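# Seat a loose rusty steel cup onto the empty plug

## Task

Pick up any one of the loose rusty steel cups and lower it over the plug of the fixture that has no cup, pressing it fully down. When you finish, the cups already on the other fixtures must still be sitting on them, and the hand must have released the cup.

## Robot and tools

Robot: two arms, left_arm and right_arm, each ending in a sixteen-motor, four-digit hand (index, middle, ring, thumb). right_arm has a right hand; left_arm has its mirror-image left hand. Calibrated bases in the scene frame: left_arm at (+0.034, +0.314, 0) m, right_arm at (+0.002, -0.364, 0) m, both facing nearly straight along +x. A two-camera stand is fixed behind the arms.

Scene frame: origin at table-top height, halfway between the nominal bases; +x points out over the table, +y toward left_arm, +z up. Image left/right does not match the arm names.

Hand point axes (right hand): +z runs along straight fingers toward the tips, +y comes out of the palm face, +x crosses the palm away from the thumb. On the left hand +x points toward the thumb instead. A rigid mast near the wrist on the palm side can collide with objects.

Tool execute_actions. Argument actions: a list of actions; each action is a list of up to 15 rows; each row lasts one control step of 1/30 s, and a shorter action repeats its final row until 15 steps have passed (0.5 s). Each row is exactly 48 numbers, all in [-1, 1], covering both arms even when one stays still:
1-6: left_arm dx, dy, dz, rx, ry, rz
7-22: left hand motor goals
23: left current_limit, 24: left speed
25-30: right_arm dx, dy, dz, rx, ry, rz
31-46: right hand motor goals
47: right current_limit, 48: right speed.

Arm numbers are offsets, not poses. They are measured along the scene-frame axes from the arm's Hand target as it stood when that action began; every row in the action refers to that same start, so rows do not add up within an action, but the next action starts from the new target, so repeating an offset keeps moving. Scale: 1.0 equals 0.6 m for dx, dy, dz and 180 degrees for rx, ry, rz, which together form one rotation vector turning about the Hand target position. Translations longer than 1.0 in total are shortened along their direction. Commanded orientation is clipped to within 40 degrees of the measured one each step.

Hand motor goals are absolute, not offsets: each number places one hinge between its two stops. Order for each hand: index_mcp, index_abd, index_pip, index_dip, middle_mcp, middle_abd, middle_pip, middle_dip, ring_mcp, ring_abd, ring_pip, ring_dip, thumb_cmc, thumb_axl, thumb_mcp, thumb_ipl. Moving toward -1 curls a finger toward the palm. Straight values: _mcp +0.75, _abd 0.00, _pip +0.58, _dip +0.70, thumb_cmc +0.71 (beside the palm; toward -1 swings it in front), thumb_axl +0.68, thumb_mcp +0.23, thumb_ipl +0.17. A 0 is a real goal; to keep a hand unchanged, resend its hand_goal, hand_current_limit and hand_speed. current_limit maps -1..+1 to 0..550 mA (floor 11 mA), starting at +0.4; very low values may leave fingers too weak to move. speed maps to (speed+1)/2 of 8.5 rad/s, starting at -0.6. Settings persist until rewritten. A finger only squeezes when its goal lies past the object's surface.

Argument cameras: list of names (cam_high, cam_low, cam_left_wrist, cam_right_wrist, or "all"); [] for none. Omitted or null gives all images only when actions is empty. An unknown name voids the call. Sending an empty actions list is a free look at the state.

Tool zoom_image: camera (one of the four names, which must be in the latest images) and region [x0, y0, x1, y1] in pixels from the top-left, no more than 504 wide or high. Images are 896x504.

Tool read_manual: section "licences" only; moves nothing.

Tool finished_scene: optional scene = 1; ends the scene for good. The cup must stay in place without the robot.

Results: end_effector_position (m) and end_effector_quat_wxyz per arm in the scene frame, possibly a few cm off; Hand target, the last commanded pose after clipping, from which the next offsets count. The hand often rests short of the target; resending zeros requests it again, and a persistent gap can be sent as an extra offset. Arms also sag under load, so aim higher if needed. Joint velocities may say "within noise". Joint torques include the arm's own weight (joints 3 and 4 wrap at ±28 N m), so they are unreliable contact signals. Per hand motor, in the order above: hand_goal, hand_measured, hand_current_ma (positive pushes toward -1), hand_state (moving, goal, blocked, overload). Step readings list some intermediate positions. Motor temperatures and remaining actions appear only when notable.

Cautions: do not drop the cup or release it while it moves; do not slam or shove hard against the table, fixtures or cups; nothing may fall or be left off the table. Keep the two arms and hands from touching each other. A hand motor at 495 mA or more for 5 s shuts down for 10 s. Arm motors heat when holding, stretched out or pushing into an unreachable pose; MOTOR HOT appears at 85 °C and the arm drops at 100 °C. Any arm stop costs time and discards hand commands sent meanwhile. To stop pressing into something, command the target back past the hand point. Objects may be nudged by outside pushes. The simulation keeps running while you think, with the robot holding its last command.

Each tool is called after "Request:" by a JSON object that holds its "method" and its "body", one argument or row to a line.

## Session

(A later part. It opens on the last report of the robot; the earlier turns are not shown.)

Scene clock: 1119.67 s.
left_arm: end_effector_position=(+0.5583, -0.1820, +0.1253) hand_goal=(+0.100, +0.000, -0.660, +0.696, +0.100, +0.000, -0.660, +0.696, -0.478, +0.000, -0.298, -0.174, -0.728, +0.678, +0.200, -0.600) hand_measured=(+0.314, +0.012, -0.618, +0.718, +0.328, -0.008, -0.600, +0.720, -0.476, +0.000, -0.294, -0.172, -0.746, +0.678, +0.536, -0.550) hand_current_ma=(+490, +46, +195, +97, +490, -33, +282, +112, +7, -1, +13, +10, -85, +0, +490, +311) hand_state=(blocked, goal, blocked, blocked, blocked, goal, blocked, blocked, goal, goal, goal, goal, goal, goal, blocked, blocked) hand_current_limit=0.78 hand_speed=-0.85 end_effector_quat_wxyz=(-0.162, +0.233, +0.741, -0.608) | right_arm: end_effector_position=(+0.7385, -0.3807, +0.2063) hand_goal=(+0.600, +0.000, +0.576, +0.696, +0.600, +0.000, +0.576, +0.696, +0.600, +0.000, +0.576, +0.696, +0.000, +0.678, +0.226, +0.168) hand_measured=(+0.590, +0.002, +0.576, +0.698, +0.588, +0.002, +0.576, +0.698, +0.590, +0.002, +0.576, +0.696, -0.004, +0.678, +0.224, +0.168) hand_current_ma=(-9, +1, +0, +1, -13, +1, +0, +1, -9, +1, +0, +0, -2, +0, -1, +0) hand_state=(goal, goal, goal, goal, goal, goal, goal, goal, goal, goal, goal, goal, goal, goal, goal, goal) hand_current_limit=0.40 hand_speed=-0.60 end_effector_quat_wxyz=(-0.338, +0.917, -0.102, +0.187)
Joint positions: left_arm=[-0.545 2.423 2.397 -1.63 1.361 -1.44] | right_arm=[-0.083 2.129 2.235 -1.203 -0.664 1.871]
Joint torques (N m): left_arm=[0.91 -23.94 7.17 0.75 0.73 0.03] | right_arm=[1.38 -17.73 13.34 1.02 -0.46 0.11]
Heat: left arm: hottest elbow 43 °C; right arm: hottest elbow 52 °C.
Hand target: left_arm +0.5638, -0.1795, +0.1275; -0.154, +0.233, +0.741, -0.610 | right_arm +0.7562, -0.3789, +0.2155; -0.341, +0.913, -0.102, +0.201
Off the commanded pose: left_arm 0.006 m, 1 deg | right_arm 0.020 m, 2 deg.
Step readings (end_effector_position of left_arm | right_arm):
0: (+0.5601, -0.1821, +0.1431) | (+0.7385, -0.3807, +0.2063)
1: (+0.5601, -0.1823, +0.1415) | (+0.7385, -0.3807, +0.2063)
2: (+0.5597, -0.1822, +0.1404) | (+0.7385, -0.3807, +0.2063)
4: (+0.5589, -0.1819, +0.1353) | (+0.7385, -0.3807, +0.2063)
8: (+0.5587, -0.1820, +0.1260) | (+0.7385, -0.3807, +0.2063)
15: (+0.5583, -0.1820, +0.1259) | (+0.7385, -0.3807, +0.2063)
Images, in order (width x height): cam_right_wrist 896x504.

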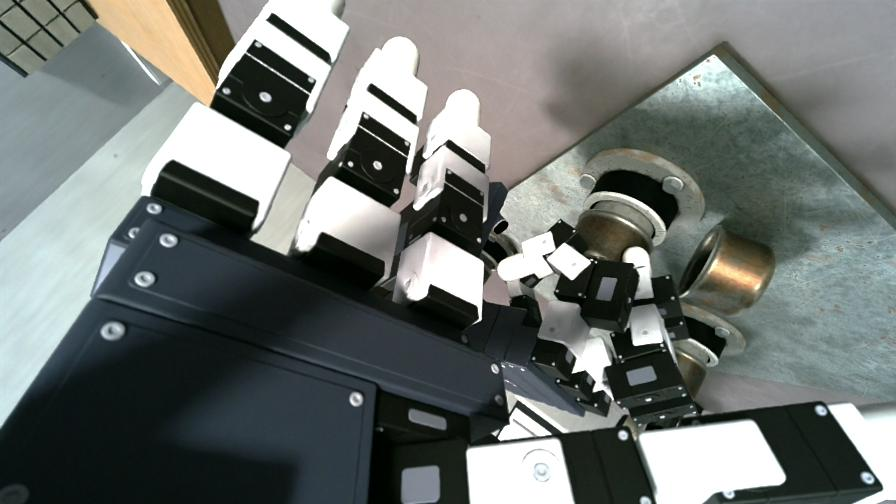

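Request:
{"method": "execute_actions", "body": {
  "actions": [
    [[0,0,-0.02,0,0,0,0.1,0,-0.66,0.696,0.1,0,-0.66,0.696,-0.479,0,-0.299,-0.174,-0.729,0.678,0.2,-0.6,0.78,-0.85,0,0,0,0,0,0,0.6,0,0.576,0.696,0.6,0,0.576,0.696,0.6,0,0.576,0.696,0.0,0.678,0.226,0.168,0.4,-0.6]]
  ],
  "cameras": ["cam_high","cam_right_wrist"]
}}

Request:
{"method": "zoom_image", "body": {
  "camera": "cam_right_wrist",
  "region": [560, 180, 740, 360]
}}

Request:
{"method": "zoom_image", "body": {
  "camera": "cam_high",
  "region": [320, 150, 520, 270]
}}

Scene clock: 1127.47 s.
left_arm: end_effector_position=(+0.5581, -0.1821, +0.1246) hand_goal=(+0.100, +0.000, -0.660, +0.696, +0.100, +0.000, -0.660, +0.696, -0.478, +0.000, -0.298, -0.174, -0.728, +0.678, +0.200, -0.600) hand_measured=(+0.314, +0.012, -0.620, +0.716, +0.328, -0.008, -0.600, +0.720, -0.476, +0.000, -0.294, -0.172, -0.746, +0.678, +0.538, -0.550) hand_current_ma=(+489, +46, +187, +92, +490, -33, +281, +112, +7, -1, +13, +10, -86, +0, +490, +311) hand_state=(blocked, goal, blocked, blocked, blocked, goal, blocked, blocked, goal, goal, goal, goal, goal, goal, blocked, blocked) hand_current_limit=0.78 hand_speed=-0.85 end_effector_quat_wxyz=(-0.158, +0.234, +0.740, -0.610) | right_arm: end_effector_position=(+0.7385, -0.3807, +0.2063) hand_goal=(+0.600, +0.000, +0.576, +0.696, +0.600, +0.000, +0.576, +0.696, +0.600, +0.000, +0.576, +0.696, +0.000, +0.678, +0.226, +0.168) hand_measured=(+0.590, +0.002, +0.576, +0.698, +0.588, +0.002, +0.576, +0.698, +0.590, +0.002, +0.576, +0.696, -0.004, +0.678, +0.224, +0.168) hand_current_ma=(-9, +1, +0, +1, -13, +1, +0, +1, -9, +1, +0, +0, -2, +0, -1, +0) hand_state=(goal, goal, goal, goal, goal, goal, goal, goal, goal, goal, goal, goal, goal, goal, goal, goal) hand_current_limit=0.40 hand_speed=-0.60 end_effector_quat_wxyz=(-0.338, +0.917, -0.102, +0.187)
Joint positions: left_arm=[-0.545 2.411 2.373 -1.601 1.363 -1.449] | right_arm=[-0.083 2.129 2.235 -1.203 -0.664 1.871]
Joint torques (N m): left_arm=[0.91 -23.12 6.82 0.84 0.68 0.03] | right_arm=[1.38 -17.67 13.34 1.02 -0.46 0.11]
Heat: left arm: hottest elbow 43 °C; right arm: hottest elbow 52 °C.
Hand target: left_arm +0.5638, -0.1795, +0.1155; -0.154, +0.233, +0.741, -0.610 | right_arm +0.7562, -0.3789, +0.2155; -0.341, +0.913, -0.102, +0.201
Off the commanded pose: left_arm 0.011 m, 1 deg | right_arm 0.020 m, 2 deg.
Step readings (end_effector_position of left_arm | right_arm):
0: (+0.5583, -0.1820, +0.1253) | (+0.7385, -0.3807, +0.2063)
1: (+0.5585, -0.1821, +0.1247) | (+0.7385, -0.3807, +0.2063)
2: (+0.5580, -0.1820, +0.1247) | (+0.7385, -0.3807, +0.2063)
4: (+0.5582, -0.1821, +0.1249) | (+0.7385, -0.3807, +0.2063)
8: (+0.5582, -0.1821, +0.1247) | (+0.7385, -0.3807, +0.2063)
15: (+0.5581, -0.1821, +0.1246) | (+0.7385, -0.3807, +0.2063)
Images, in order (width x height): cam_high 896x504, cam_right_wrist 896x504.

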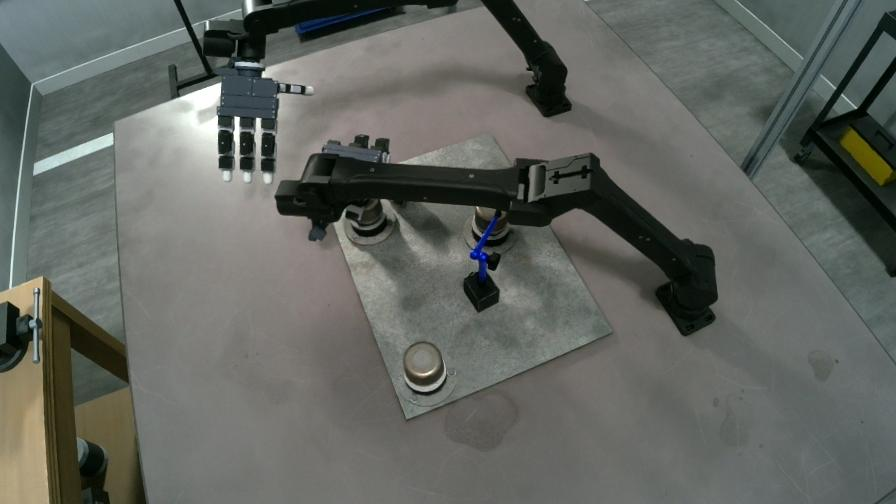

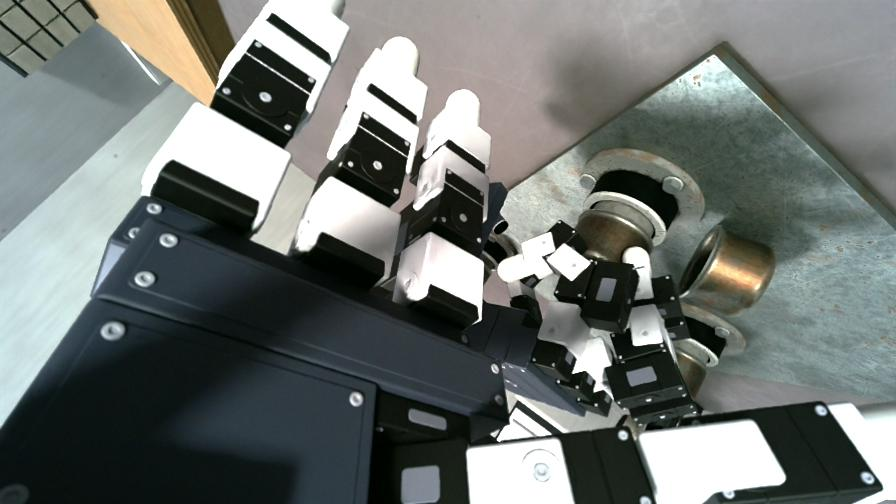

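Scaled by 2.800 from the camera's 896x504 image, which has a finer 1280x720 frame.

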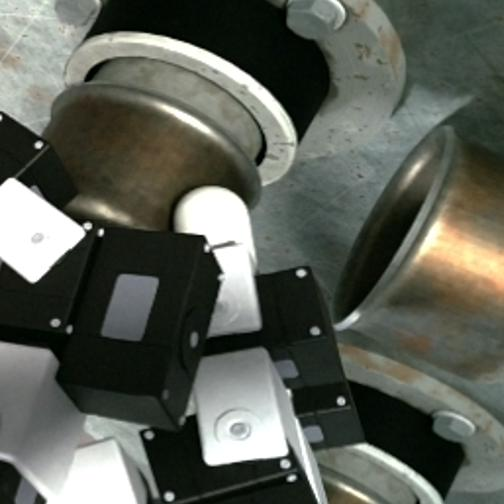

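Scaled by 2.520 from the camera's 896x504 image, which has a finer 1280x720 frame.

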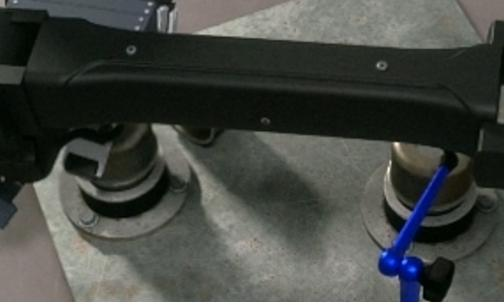

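Request:
{"method": "zoom_image", "body": {
  "camera": "cam_high",
  "region": [335, 185, 395, 245]
}}

Request:
{"method": "zoom_image", "body": {
  "camera": "cam_high",
  "region": [460, 195, 520, 255]
}}

Request:
{"method": "zoom_image", "body": {
  "camera": "cam_high",
  "region": [390, 335, 460, 405]
}}

Scaled by 8.400 from the camera's 896x504 image, which has a finer 1280x720 frame.

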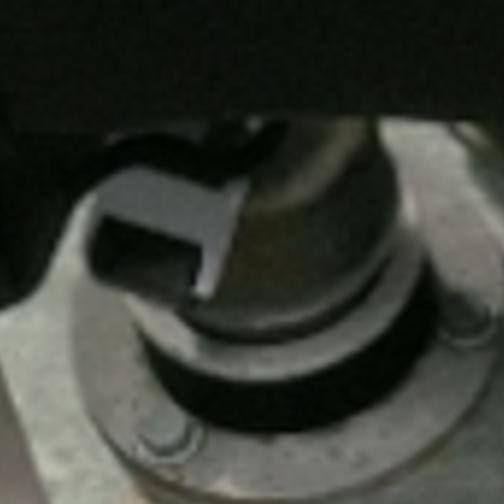

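Scaled by 8.400 from the camera's 896x504 image, which has a finer 1280x720 frame.

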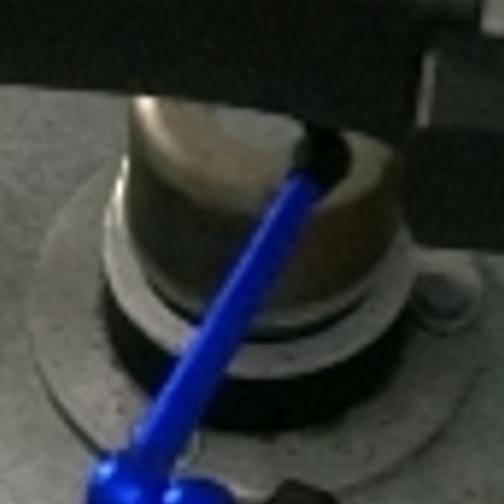

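Scaled by 7.200 from the camera's 896x504 image, which has a finer 1280x720 frame.

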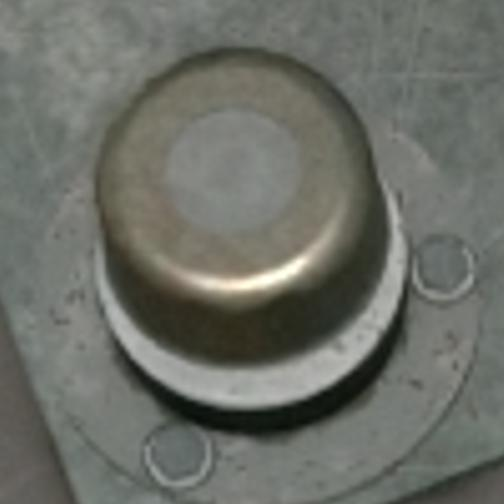

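Request:
{"method": "execute_actions", "body": {
  "actions": [
    [[0,0,0.033,0,0,0,0.1,0,-0.66,0.696,0.1,0,-0.66,0.696,-0.479,0,-0.299,-0.174,-0.729,0.678,0.2,-0.6,0.78,-0.85,0,0,0,0,0,0,0.6,0,0.576,0.696,0.6,0,0.576,0.696,0.6,0,0.576,0.696,0.0,0.678,0.226,0.168,0.4,-0.6]],
    [[0,0,0,0,0,0,0.4,0,-0.58,0.696,0.4,0,-0.58,0.696,-0.479,0,-0.299,-0.174,-0.729,0.678,0.6,-0.52,0.6,-0.85,0,0,0,0,0,0,0.6,0,0.576,0.696,0.6,0,0.576,0.696,0.6,0,0.576,0.696,0.0,0.678,0.226,0.168,0.4,-0.6]],
    [[0,0,0,0,0,0,0.5,0,-0.55,0.696,0.5,0,-0.55,0.696,-0.479,0,-0.299,-0.174,-0.729,0.678,0.72,-0.5,0.6,-0.85,0,0,0,0,0,0,0.6,0,0.576,0.696,0.6,0,0.576,0.696,0.6,0,0.576,0.696,0.0,0.678,0.226,0.168,0.4,-0.6]]
  ],
  "cameras": ["cam_high","cam_left_wrist","cam_right_wrist"]
}}

Request:
{"method": "zoom_image", "body": {
  "camera": "cam_right_wrist",
  "region": [540, 180, 720, 360]
}}

Request:
{"method": "zoom_image", "body": {
  "camera": "cam_high",
  "region": [335, 185, 395, 245]
}}

Scene clock: 1144.73 s.
left_arm: end_effector_position=(+0.5557, -0.1831, +0.1247) hand_goal=(+0.500, +0.000, -0.550, +0.696, +0.500, +0.000, -0.550, +0.696, -0.478, +0.000, -0.298, -0.174, -0.728, +0.678, +0.720, -0.500) hand_measured=(+0.484, +0.004, -0.552, +0.698, +0.484, -0.002, -0.552, +0.700, -0.476, +0.000, -0.294, -0.172, -0.728, +0.678, +0.712, -0.502) hand_current_ma=(-74, +11, -7, +12, -72, -10, -8, +14, +7, -1, +13, +10, -4, +0, -41, -9) hand_state=(goal, goal, goal, goal, goal, goal, goal, goal, goal, goal, goal, goal, goal, goal, goal, goal) hand_current_limit=0.60 hand_speed=-0.85 end_effector_quat_wxyz=(-0.160, +0.235, +0.740, -0.609) | right_arm: end_effector_position=(+0.7385, -0.3807, +0.2063) hand_goal=(+0.600, +0.000, +0.576, +0.696, +0.600, +0.000, +0.576, +0.696, +0.600, +0.000, +0.576, +0.696, +0.000, +0.678, +0.226, +0.168) hand_measured=(+0.590, +0.002, +0.576, +0.698, +0.588, +0.002, +0.576, +0.698, +0.590, +0.002, +0.576, +0.696, -0.004, +0.678, +0.224, +0.168) hand_current_ma=(-9, +1, +0, +1, -13, +1, +0, +1, -9, +1, +0, +0, -2, +0, -1, +0) hand_state=(goal, goal, goal, goal, goal, goal, goal, goal, goal, goal, goal, goal, goal, goal, goal, goal) hand_current_limit=0.40 hand_speed=-0.60 end_effector_quat_wxyz=(-0.338, +0.917, -0.102, +0.187)
Joint positions: left_arm=[-0.549 2.411 2.373 -1.61 1.363 -1.442] | right_arm=[-0.083 2.129 2.235 -1.203 -0.664 1.871]
Joint torques (N m): left_arm=[0.91 -23.47 9.59 -0.27 0.69 -0.06] | right_arm=[1.32 -17.67 13.35 1.02 -0.46 0.11]
Heat: left arm: hottest elbow 42 °C; right arm: hottest elbow 53 °C.
Hand target: left_arm +0.5638, -0.1795, +0.1353; -0.154, +0.233, +0.741, -0.610 | right_arm +0.7562, -0.3789, +0.2155; -0.341, +0.913, -0.102, +0.201
Off the commanded pose: left_arm 0.014 m, 1 deg | right_arm 0.020 m, 2 deg.
Step readings (end_effector_position of left_arm | right_arm):
0: (+0.5581, -0.1821, +0.1246) | (+0.7385, -0.3807, +0.2063)
1: (+0.5579, -0.1819, +0.1246) | (+0.7385, -0.3807, +0.2063)
2: (+0.5580, -0.1820, +0.1246) | (+0.7385, -0.3807, +0.2063)
4: (+0.5579, -0.1820, +0.1246) | (+0.7385, -0.3807, +0.2063)
8: (+0.5579, -0.1820, +0.1246) | (+0.7385, -0.3807, +0.2063)
15: (+0.5579, -0.1820, +0.1246) | (+0.7385, -0.3807, +0.2063)
16: (+0.5579, -0.1820, +0.1246) | (+0.7385, -0.3807, +0.2063)
17: (+0.5579, -0.1820, +0.1246) | (+0.7385, -0.3807, +0.2063)
19: (+0.5579, -0.1820, +0.1246) | (+0.7385, -0.3807, +0.2063)
23: (+0.5574, -0.1816, +0.1246) | (+0.7385, -0.3807, +0.2063)
30: (+0.5564, -0.1823, +0.1247) | (+0.7385, -0.3807, +0.2063)
31: (+0.5564, -0.1823, +0.1247) | (+0.7385, -0.3807, +0.2063)
32: (+0.5564, -0.1823, +0.1247) | (+0.7385, -0.3807, +0.2063)
34: (+0.5564, -0.1823, +0.1247) | (+0.7385, -0.3807, +0.2063)
38: (+0.5557, -0.1831, +0.1247) | (+0.7385, -0.3807, +0.2063)
45: (+0.5557, -0.1831, +0.1247) | (+0.7385, -0.3807, +0.2063)
Images, in order (width x height): cam_high 896x504, cam_left_wrist 896x504, cam_right_wrist 896x504.

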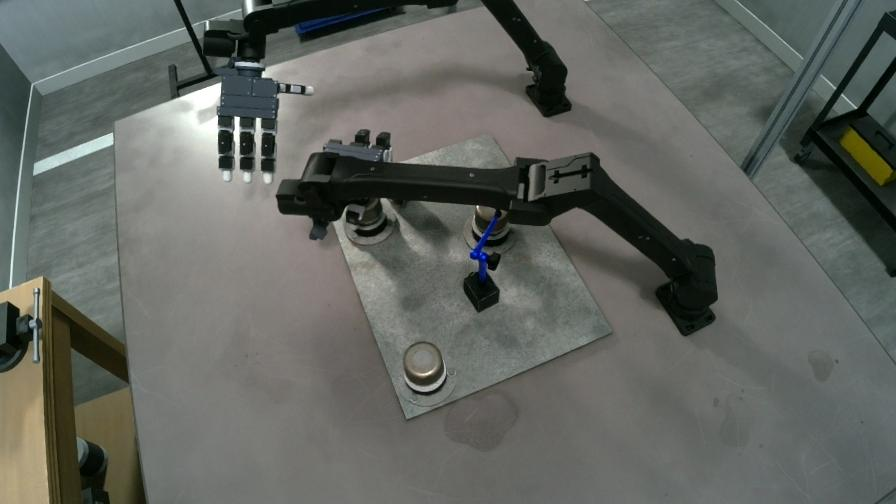

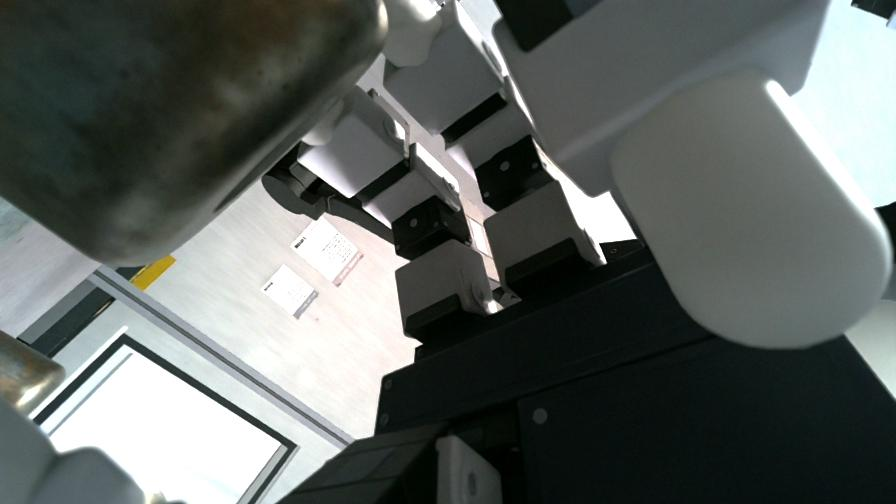

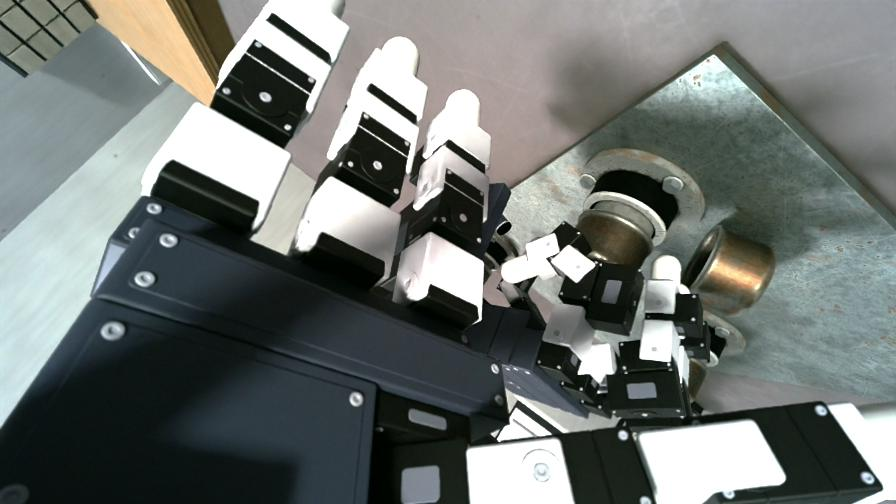

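Scaled by 2.800 from the camera's 896x504 image, which has a finer 1280x720 frame.

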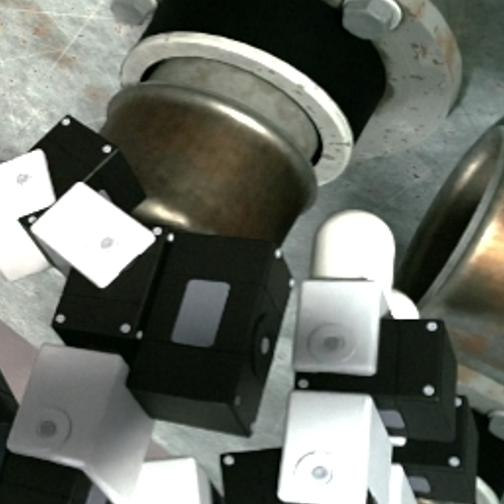

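Scaled by 8.400 from the camera's 896x504 image, which has a finer 1280x720 frame.

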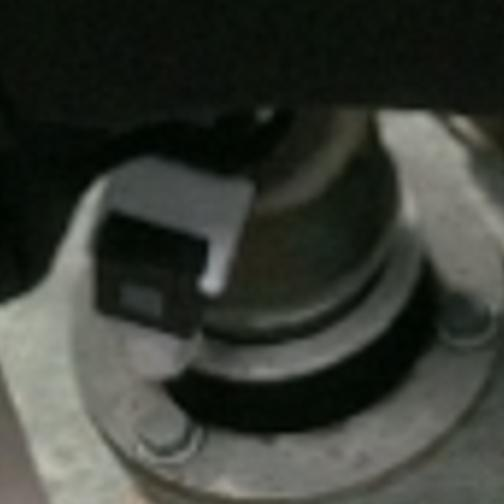

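Request:
{"method": "execute_actions", "body": {
  "actions": [
    [[0,0,0.033,0,0,0,0.5,0,-0.45,0.696,0.5,0,-0.45,0.696,-0.479,0,-0.299,-0.174,-0.729,0.678,0.8,-0.4,0.6,-0.8,0,0,0,0,0,0,0.6,0,0.576,0.696,0.6,0,0.576,0.696,0.6,0,0.576,0.696,0.0,0.678,0.226,0.168,0.4,-0.6]],
    [[0,0,0.033,0,0,0,0.5,0,-0.45,0.696,0.5,0,-0.45,0.696,-0.479,0,-0.299,-0.174,-0.729,0.678,0.8,-0.4,0.6,-0.8,0,0,0,0,0,0,0.6,0,0.576,0.696,0.6,0,0.576,0.696,0.6,0,0.576,0.696,0.0,0.678,0.226,0.168,0.4,-0.6]]
  ],
  "cameras": ["cam_high","cam_left_wrist","cam_right_wrist"]
}}

Request:
{"method": "zoom_image", "body": {
  "camera": "cam_right_wrist",
  "region": [540, 180, 720, 360]
}}

Request:
{"method": "zoom_image", "body": {
  "camera": "cam_high",
  "region": [335, 185, 395, 245]
}}

Scene clock: 1151.83 s.
left_arm: end_effector_position=(+0.5534, -0.1815, +0.1566) hand_goal=(+0.500, +0.000, -0.450, +0.696, +0.500, +0.000, -0.450, +0.696, -0.478, +0.000, -0.298, -0.174, -0.728, +0.678, +0.800, -0.400) hand_measured=(+0.484, +0.002, -0.452, +0.698, +0.484, -0.002, -0.452, +0.700, -0.476, +0.000, -0.294, -0.172, -0.728, +0.678, +0.792, -0.402) hand_current_ma=(-74, +10, -9, +12, -72, -9, -10, +13, +7, -1, +13, +10, -3, +0, -46, -11) hand_state=(goal, goal, goal, goal, goal, goal, goal, goal, goal, goal, goal, goal, goal, goal, goal, goal) hand_current_limit=0.60 hand_speed=-0.80 end_effector_quat_wxyz=(-0.168, +0.227, +0.743, -0.607) | right_arm: end_effector_position=(+0.7385, -0.3807, +0.2063) hand_goal=(+0.600, +0.000, +0.576, +0.696, +0.600, +0.000, +0.576, +0.696, +0.600, +0.000, +0.576, +0.696, +0.000, +0.678, +0.226, +0.168) hand_measured=(+0.590, +0.002, +0.576, +0.698, +0.588, +0.002, +0.576, +0.698, +0.590, +0.002, +0.576, +0.696, -0.004, +0.678, +0.224, +0.168) hand_current_ma=(-9, +1, +0, +1, -13, +1, +0, +1, -9, +1, +0, +0, -2, +0, -1, +0) hand_state=(goal, goal, goal, goal, goal, goal, goal, goal, goal, goal, goal, goal, goal, goal, goal, goal) hand_current_limit=0.40 hand_speed=-0.60 end_effector_quat_wxyz=(-0.338, +0.917, -0.102, +0.187)
Joint positions: left_arm=[-0.549 2.411 2.456 -1.697 1.361 -1.461] | right_arm=[-0.083 2.129 2.235 -1.203 -0.664 1.871]
Joint torques (N m): left_arm=[0.79 -23.59 10.96 -0.28 0.7 0] | right_arm=[1.32 -17.67 13.34 1.02 -0.46 0.11]
Heat: left arm: hottest elbow 43 °C; right arm: hottest elbow 53 °C.
Hand target: left_arm +0.5638, -0.1795, +0.1749; -0.154, +0.233, +0.741, -0.610 | right_arm +0.7562, -0.3789, +0.2155; -0.341, +0.913, -0.102, +0.201
Off the commanded pose: left_arm 0.021 m, 2 deg | right_arm 0.020 m, 2 deg.
joint sent to its limit (left arm) — joint 4 (wrist pitch), lower limit. The joint targets are off in position, not in orientation.
Step readings (end_effector_position of left_arm | right_arm):
0: (+0.5557, -0.1831, +0.1247) | (+0.7385, -0.3807, +0.2063)
1: (+0.5553, -0.1829, +0.1253) | (+0.7385, -0.3807, +0.2063)
2: (+0.5543, -0.1823, +0.1261) | (+0.7385, -0.3807, +0.2063)
4: (+0.5524, -0.1812, +0.1277) | (+0.7385, -0.3807, +0.2063)
8: (+0.5522, -0.1810, +0.1312) | (+0.7385, -0.3807, +0.2063)
15: (+0.5520, -0.1809, +0.1336) | (+0.7385, -0.3807, +0.2063)
16: (+0.5518, -0.1808, +0.1349) | (+0.7385, -0.3807, +0.2063)
17: (+0.5515, -0.1804, +0.1365) | (+0.7385, -0.3807, +0.2063)
19: (+0.5517, -0.1805, +0.1417) | (+0.7385, -0.3807, +0.2063)
23: (+0.5535, -0.1816, +0.1519) | (+0.7385, -0.3807, +0.2063)
30: (+0.5534, -0.1815, +0.1566) | (+0.7385, -0.3807, +0.2063)
Images, in order (width x height): cam_high 896x504, cam_left_wrist 896x504, cam_right_wrist 896x504.

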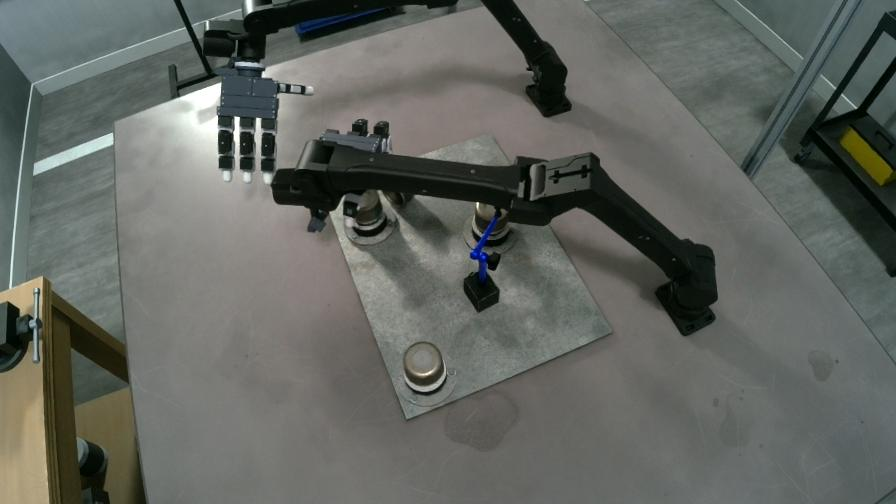

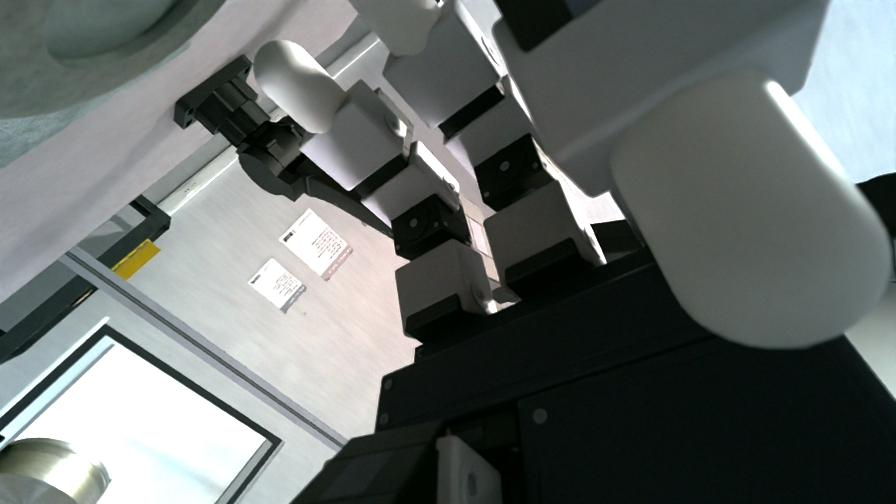

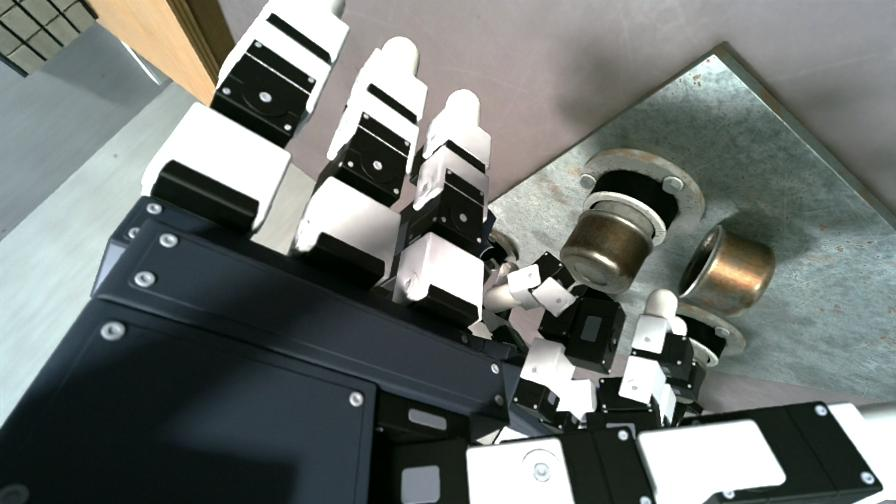

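Scaled by 2.800 from the camera's 896x504 image, which has a finer 1280x720 frame.

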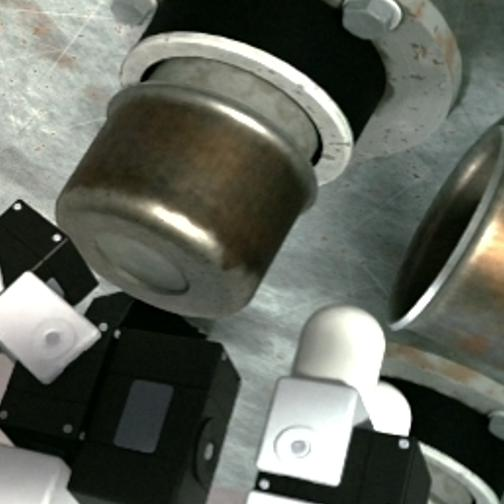

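Scaled by 8.400 from the camera's 896x504 image, which has a finer 1280x720 frame.

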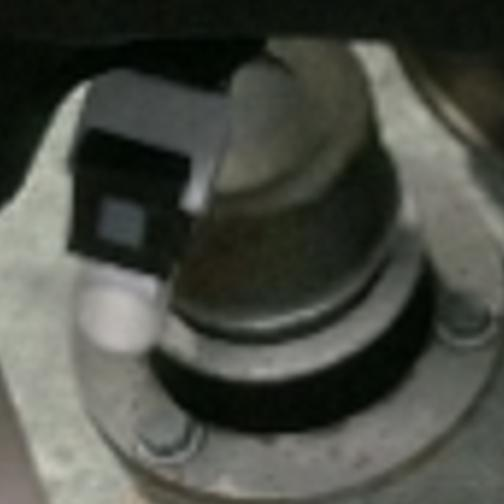

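Request:
{"method": "execute_actions", "body": {
  "actions": [
    [[0,0,0.04,0,0,0,0.5,0,-0.35,0.696,0.5,0,-0.35,0.696,-0.479,0,-0.299,-0.174,-0.729,0.678,0.8,-0.3,0.6,-0.8,0,0,0,0,0,0,0.6,0,0.576,0.696,0.6,0,0.576,0.696,0.6,0,0.576,0.696,0.0,0.678,0.226,0.168,0.4,-0.6]],
    [[0,0,0.04,0,0,0,0.5,0,-0.25,0.696,0.5,0,-0.25,0.696,-0.479,0,-0.299,-0.174,-0.729,0.678,0.8,-0.2,0.6,-0.8,0,0,0,0,0,0,0.6,0,0.576,0.696,0.6,0,0.576,0.696,0.6,0,0.576,0.696,0.0,0.678,0.226,0.168,0.4,-0.6]],
    [[0,0,0.04,0,0,0,0.5,0,-0.25,0.696,0.5,0,-0.25,0.696,-0.479,0,-0.299,-0.174,-0.729,0.678,0.8,-0.2,0.6,-0.8,0,0,0,0,0,0,0.6,0,0.576,0.696,0.6,0,0.576,0.696,0.6,0,0.576,0.696,0.0,0.678,0.226,0.168,0.4,-0.6]]
  ],
  "cameras": ["cam_high","cam_low","cam_right_wrist"]
}}

Request:
{"method": "zoom_image", "body": {
  "camera": "cam_right_wrist",
  "region": [540, 150, 760, 370]
}}

Request:
{"method": "zoom_image", "body": {
  "camera": "cam_high",
  "region": [335, 175, 395, 235]
}}

Scene clock: 1165.77 s.
left_arm: end_effector_position=(+0.5561, -0.1839, +0.2259) hand_goal=(+0.500, +0.000, -0.250, +0.696, +0.500, +0.000, -0.250, +0.696, -0.478, +0.000, -0.298, -0.174, -0.728, +0.678, +0.800, -0.200) hand_measured=(+0.484, +0.002, -0.254, +0.698, +0.484, -0.002, -0.254, +0.698, -0.476, +0.000, -0.294, -0.172, -0.728, +0.678, +0.792, -0.202) hand_current_ma=(-74, +10, -13, +11, -72, -9, -15, +12, +7, -1, +13, +10, -3, +0, -46, -14) hand_state=(goal, goal, goal, goal, goal, goal, goal, goal, goal, goal, goal, goal, goal, goal, goal, goal) hand_current_limit=0.60 hand_speed=-0.80 end_effector_quat_wxyz=(-0.154, +0.219, +0.746, -0.610) | right_arm: end_effector_position=(+0.7385, -0.3807, +0.2063) hand_goal=(+0.600, +0.000, +0.576, +0.696, +0.600, +0.000, +0.576, +0.696, +0.600, +0.000, +0.576, +0.696, +0.000, +0.678, +0.226, +0.168) hand_measured=(+0.590, +0.002, +0.576, +0.698, +0.588, +0.002, +0.576, +0.698, +0.590, +0.002, +0.576, +0.696, -0.004, +0.678, +0.224, +0.168) hand_current_ma=(-9, +1, +0, +1, -13, +1, +0, +1, -9, +1, +0, +0, -2, +0, -1, +0) hand_state=(goal, goal, goal, goal, goal, goal, goal, goal, goal, goal, goal, goal, goal, goal, goal, goal) hand_current_limit=0.40 hand_speed=-0.60 end_effector_quat_wxyz=(-0.338, +0.917, -0.102, +0.187)
Joint positions: left_arm=[-0.549 2.378 2.58 -1.699 1.361 -1.607] | right_arm=[-0.083 2.129 2.235 -1.203 -0.664 1.871]
Joint torques (N m): left_arm=[0.85 -23.71 10.89 -0.05 0.75 -0.08] | right_arm=[1.38 -17.67 13.34 1.03 -0.46 0.11]
Heat: left arm: hottest elbow 45 °C; right arm: hottest elbow 53 °C.
Hand target: left_arm +0.5638, -0.1795, +0.2469; -0.154, +0.233, +0.741, -0.610 | right_arm +0.7562, -0.3789, +0.2155; -0.341, +0.913, -0.102, +0.201
Off the commanded pose: left_arm 0.023 m, 2 deg | right_arm 0.020 m, 2 deg.
joint sent to its limit (left arm) — joint 4 (wrist pitch), lower limit. The joint targets are off in position, not in orientation.
Step readings (end_effector_position of left_arm | right_arm):
0: (+0.5534, -0.1815, +0.1566) | (+0.7385, -0.3807, +0.2063)
1: (+0.5531, -0.1814, +0.1578) | (+0.7385, -0.3807, +0.2063)
2: (+0.5532, -0.1815, +0.1590) | (+0.7385, -0.3807, +0.2063)
4: (+0.5539, -0.1819, +0.1635) | (+0.7385, -0.3807, +0.2063)
8: (+0.5547, -0.1824, +0.1712) | (+0.7385, -0.3807, +0.2063)
15: (+0.5548, -0.1825, +0.1767) | (+0.7385, -0.3807, +0.2063)
16: (+0.5546, -0.1825, +0.1779) | (+0.7385, -0.3807, +0.2063)
17: (+0.5544, -0.1824, +0.1791) | (+0.7385, -0.3807, +0.2063)
19: (+0.5551, -0.1828, +0.1832) | (+0.7385, -0.3807, +0.2063)
23: (+0.5558, -0.1833, +0.1947) | (+0.7385, -0.3807, +0.2063)
30: (+0.5555, -0.1832, +0.2019) | (+0.7385, -0.3807, +0.2063)
31: (+0.5555, -0.1833, +0.2037) | (+0.7385, -0.3807, +0.2063)
32: (+0.5552, -0.1831, +0.2050) | (+0.7385, -0.3807, +0.2063)
34: (+0.5559, -0.1836, +0.2102) | (+0.7385, -0.3807, +0.2063)
38: (+0.5567, -0.1842, +0.2214) | (+0.7385, -0.3807, +0.2063)
45: (+0.5563, -0.1840, +0.2259) | (+0.7385, -0.3807, +0.2063)
Images, in order (width x height): cam_high 896x504, cam_low 896x504, cam_right_wrist 896x504.

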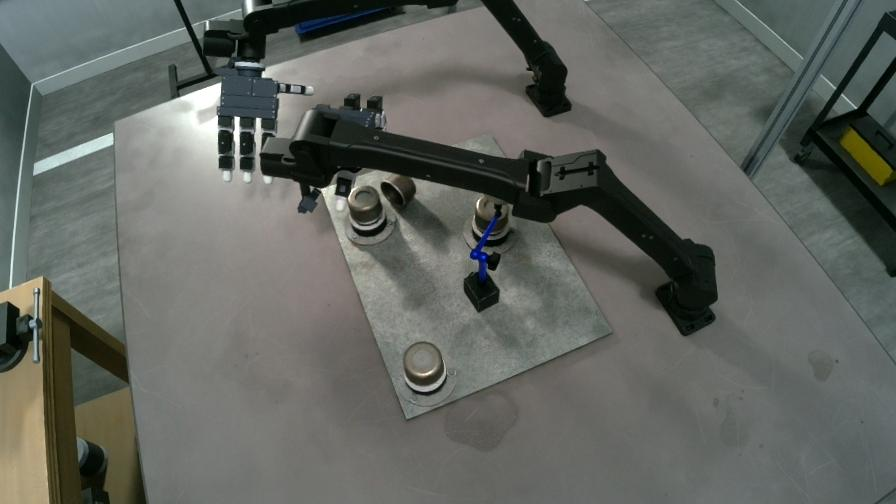

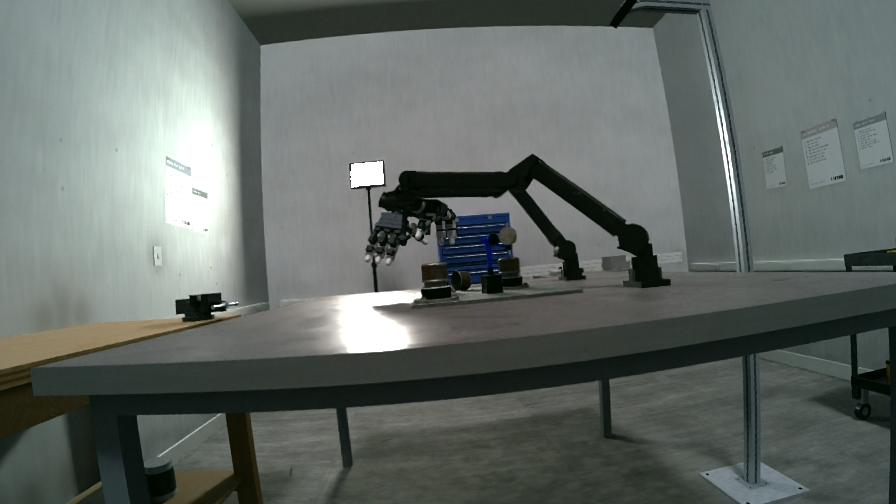

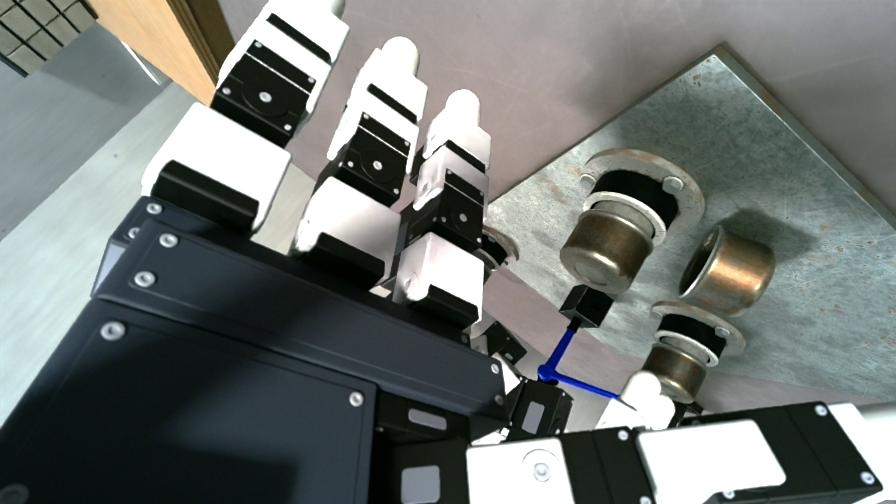

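Scaled by 2.291 from the camera's 896x504 image, which has a finer 1280x720 frame.

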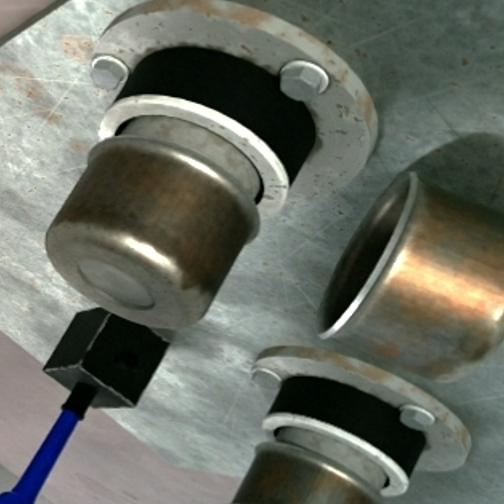

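Scaled by 8.400 from the camera's 896x504 image, which has a finer 1280x720 frame.

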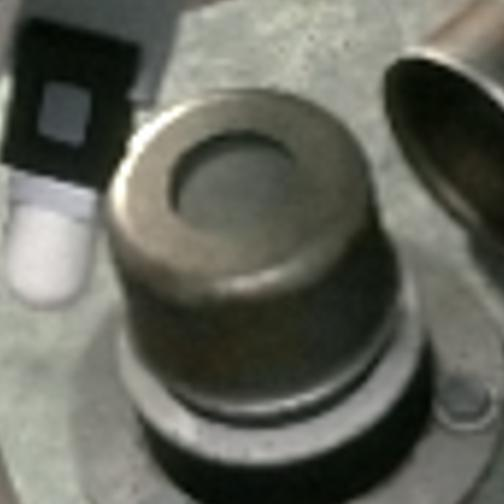

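Request:
{"method": "zoom_image", "body": {
  "camera": "cam_right_wrist",
  "region": [550, 180, 680, 310]
}}

Request:
{"method": "zoom_image", "body": {
  "camera": "cam_right_wrist",
  "region": [640, 300, 750, 410]
}}

Request:
{"method": "zoom_image", "body": {
  "camera": "cam_low",
  "region": [410, 240, 530, 310]
}}

Scaled by 3.877 from the camera's 896x504 image, which has a finer 1280x720 frame.

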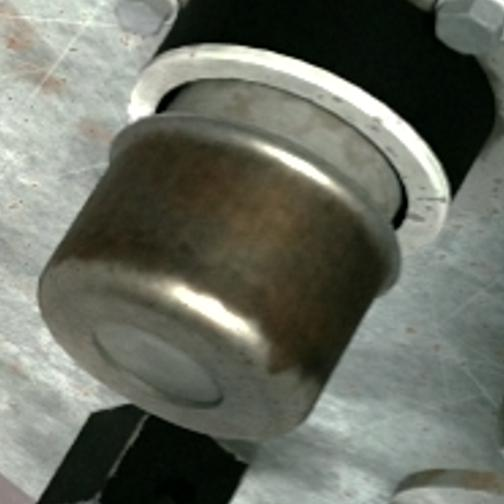

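Scaled by 4.582 from the camera's 896x504 image, which has a finer 1280x720 frame.

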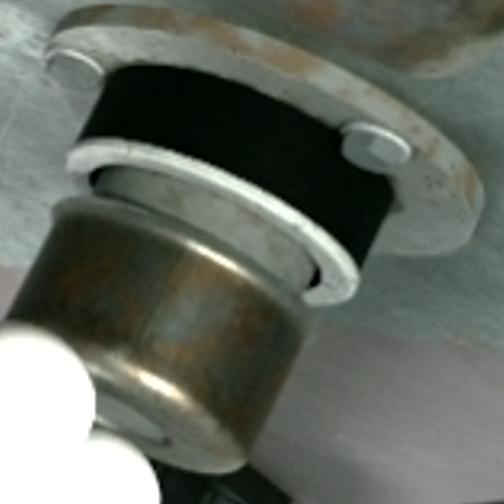

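Scaled by 4.200 from the camera's 896x504 image, which has a finer 1280x720 frame.

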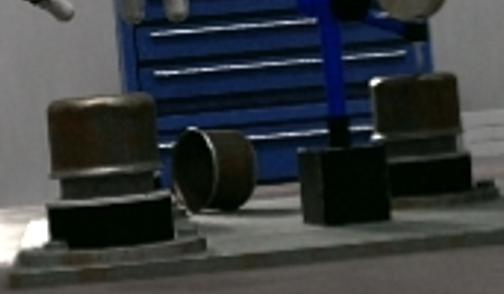

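Request:
{"method": "zoom_image", "body": {
  "camera": "cam_high",
  "region": [335, 185, 395, 245]
}}

Request:
{"method": "zoom_image", "body": {
  "camera": "cam_high",
  "region": [460, 195, 520, 255]
}}

Request:
{"method": "zoom_image", "body": {
  "camera": "cam_high",
  "region": [395, 335, 455, 395]
}}

Scaled by 8.400 from the camera's 896x504 image, which has a finer 1280x720 frame.

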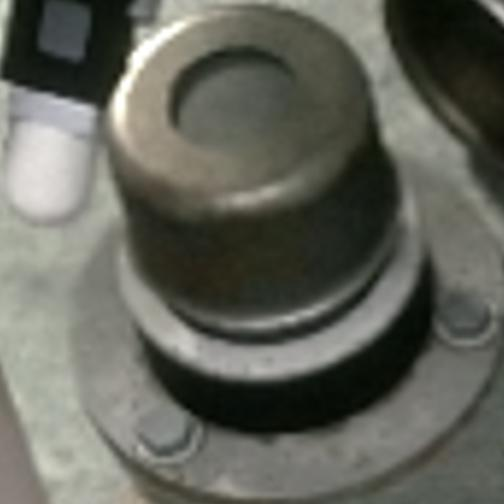

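Scaled by 8.400 from the camera's 896x504 image, which has a finer 1280x720 frame.

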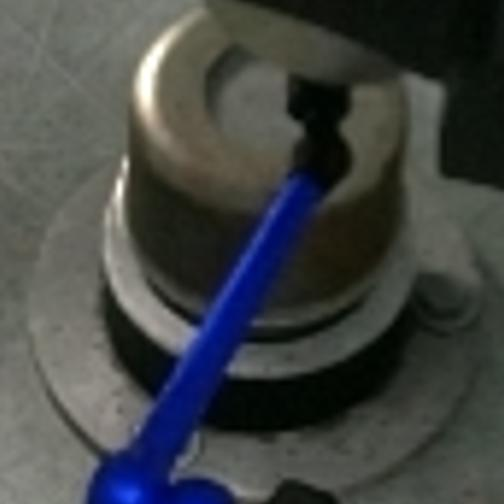

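Scaled by 8.400 from the camera's 896x504 image, which has a finer 1280x720 frame.

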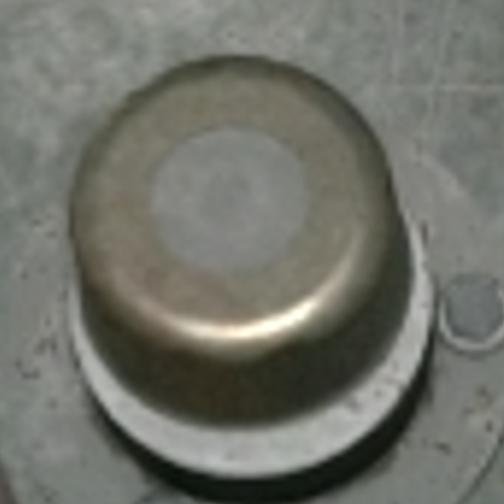

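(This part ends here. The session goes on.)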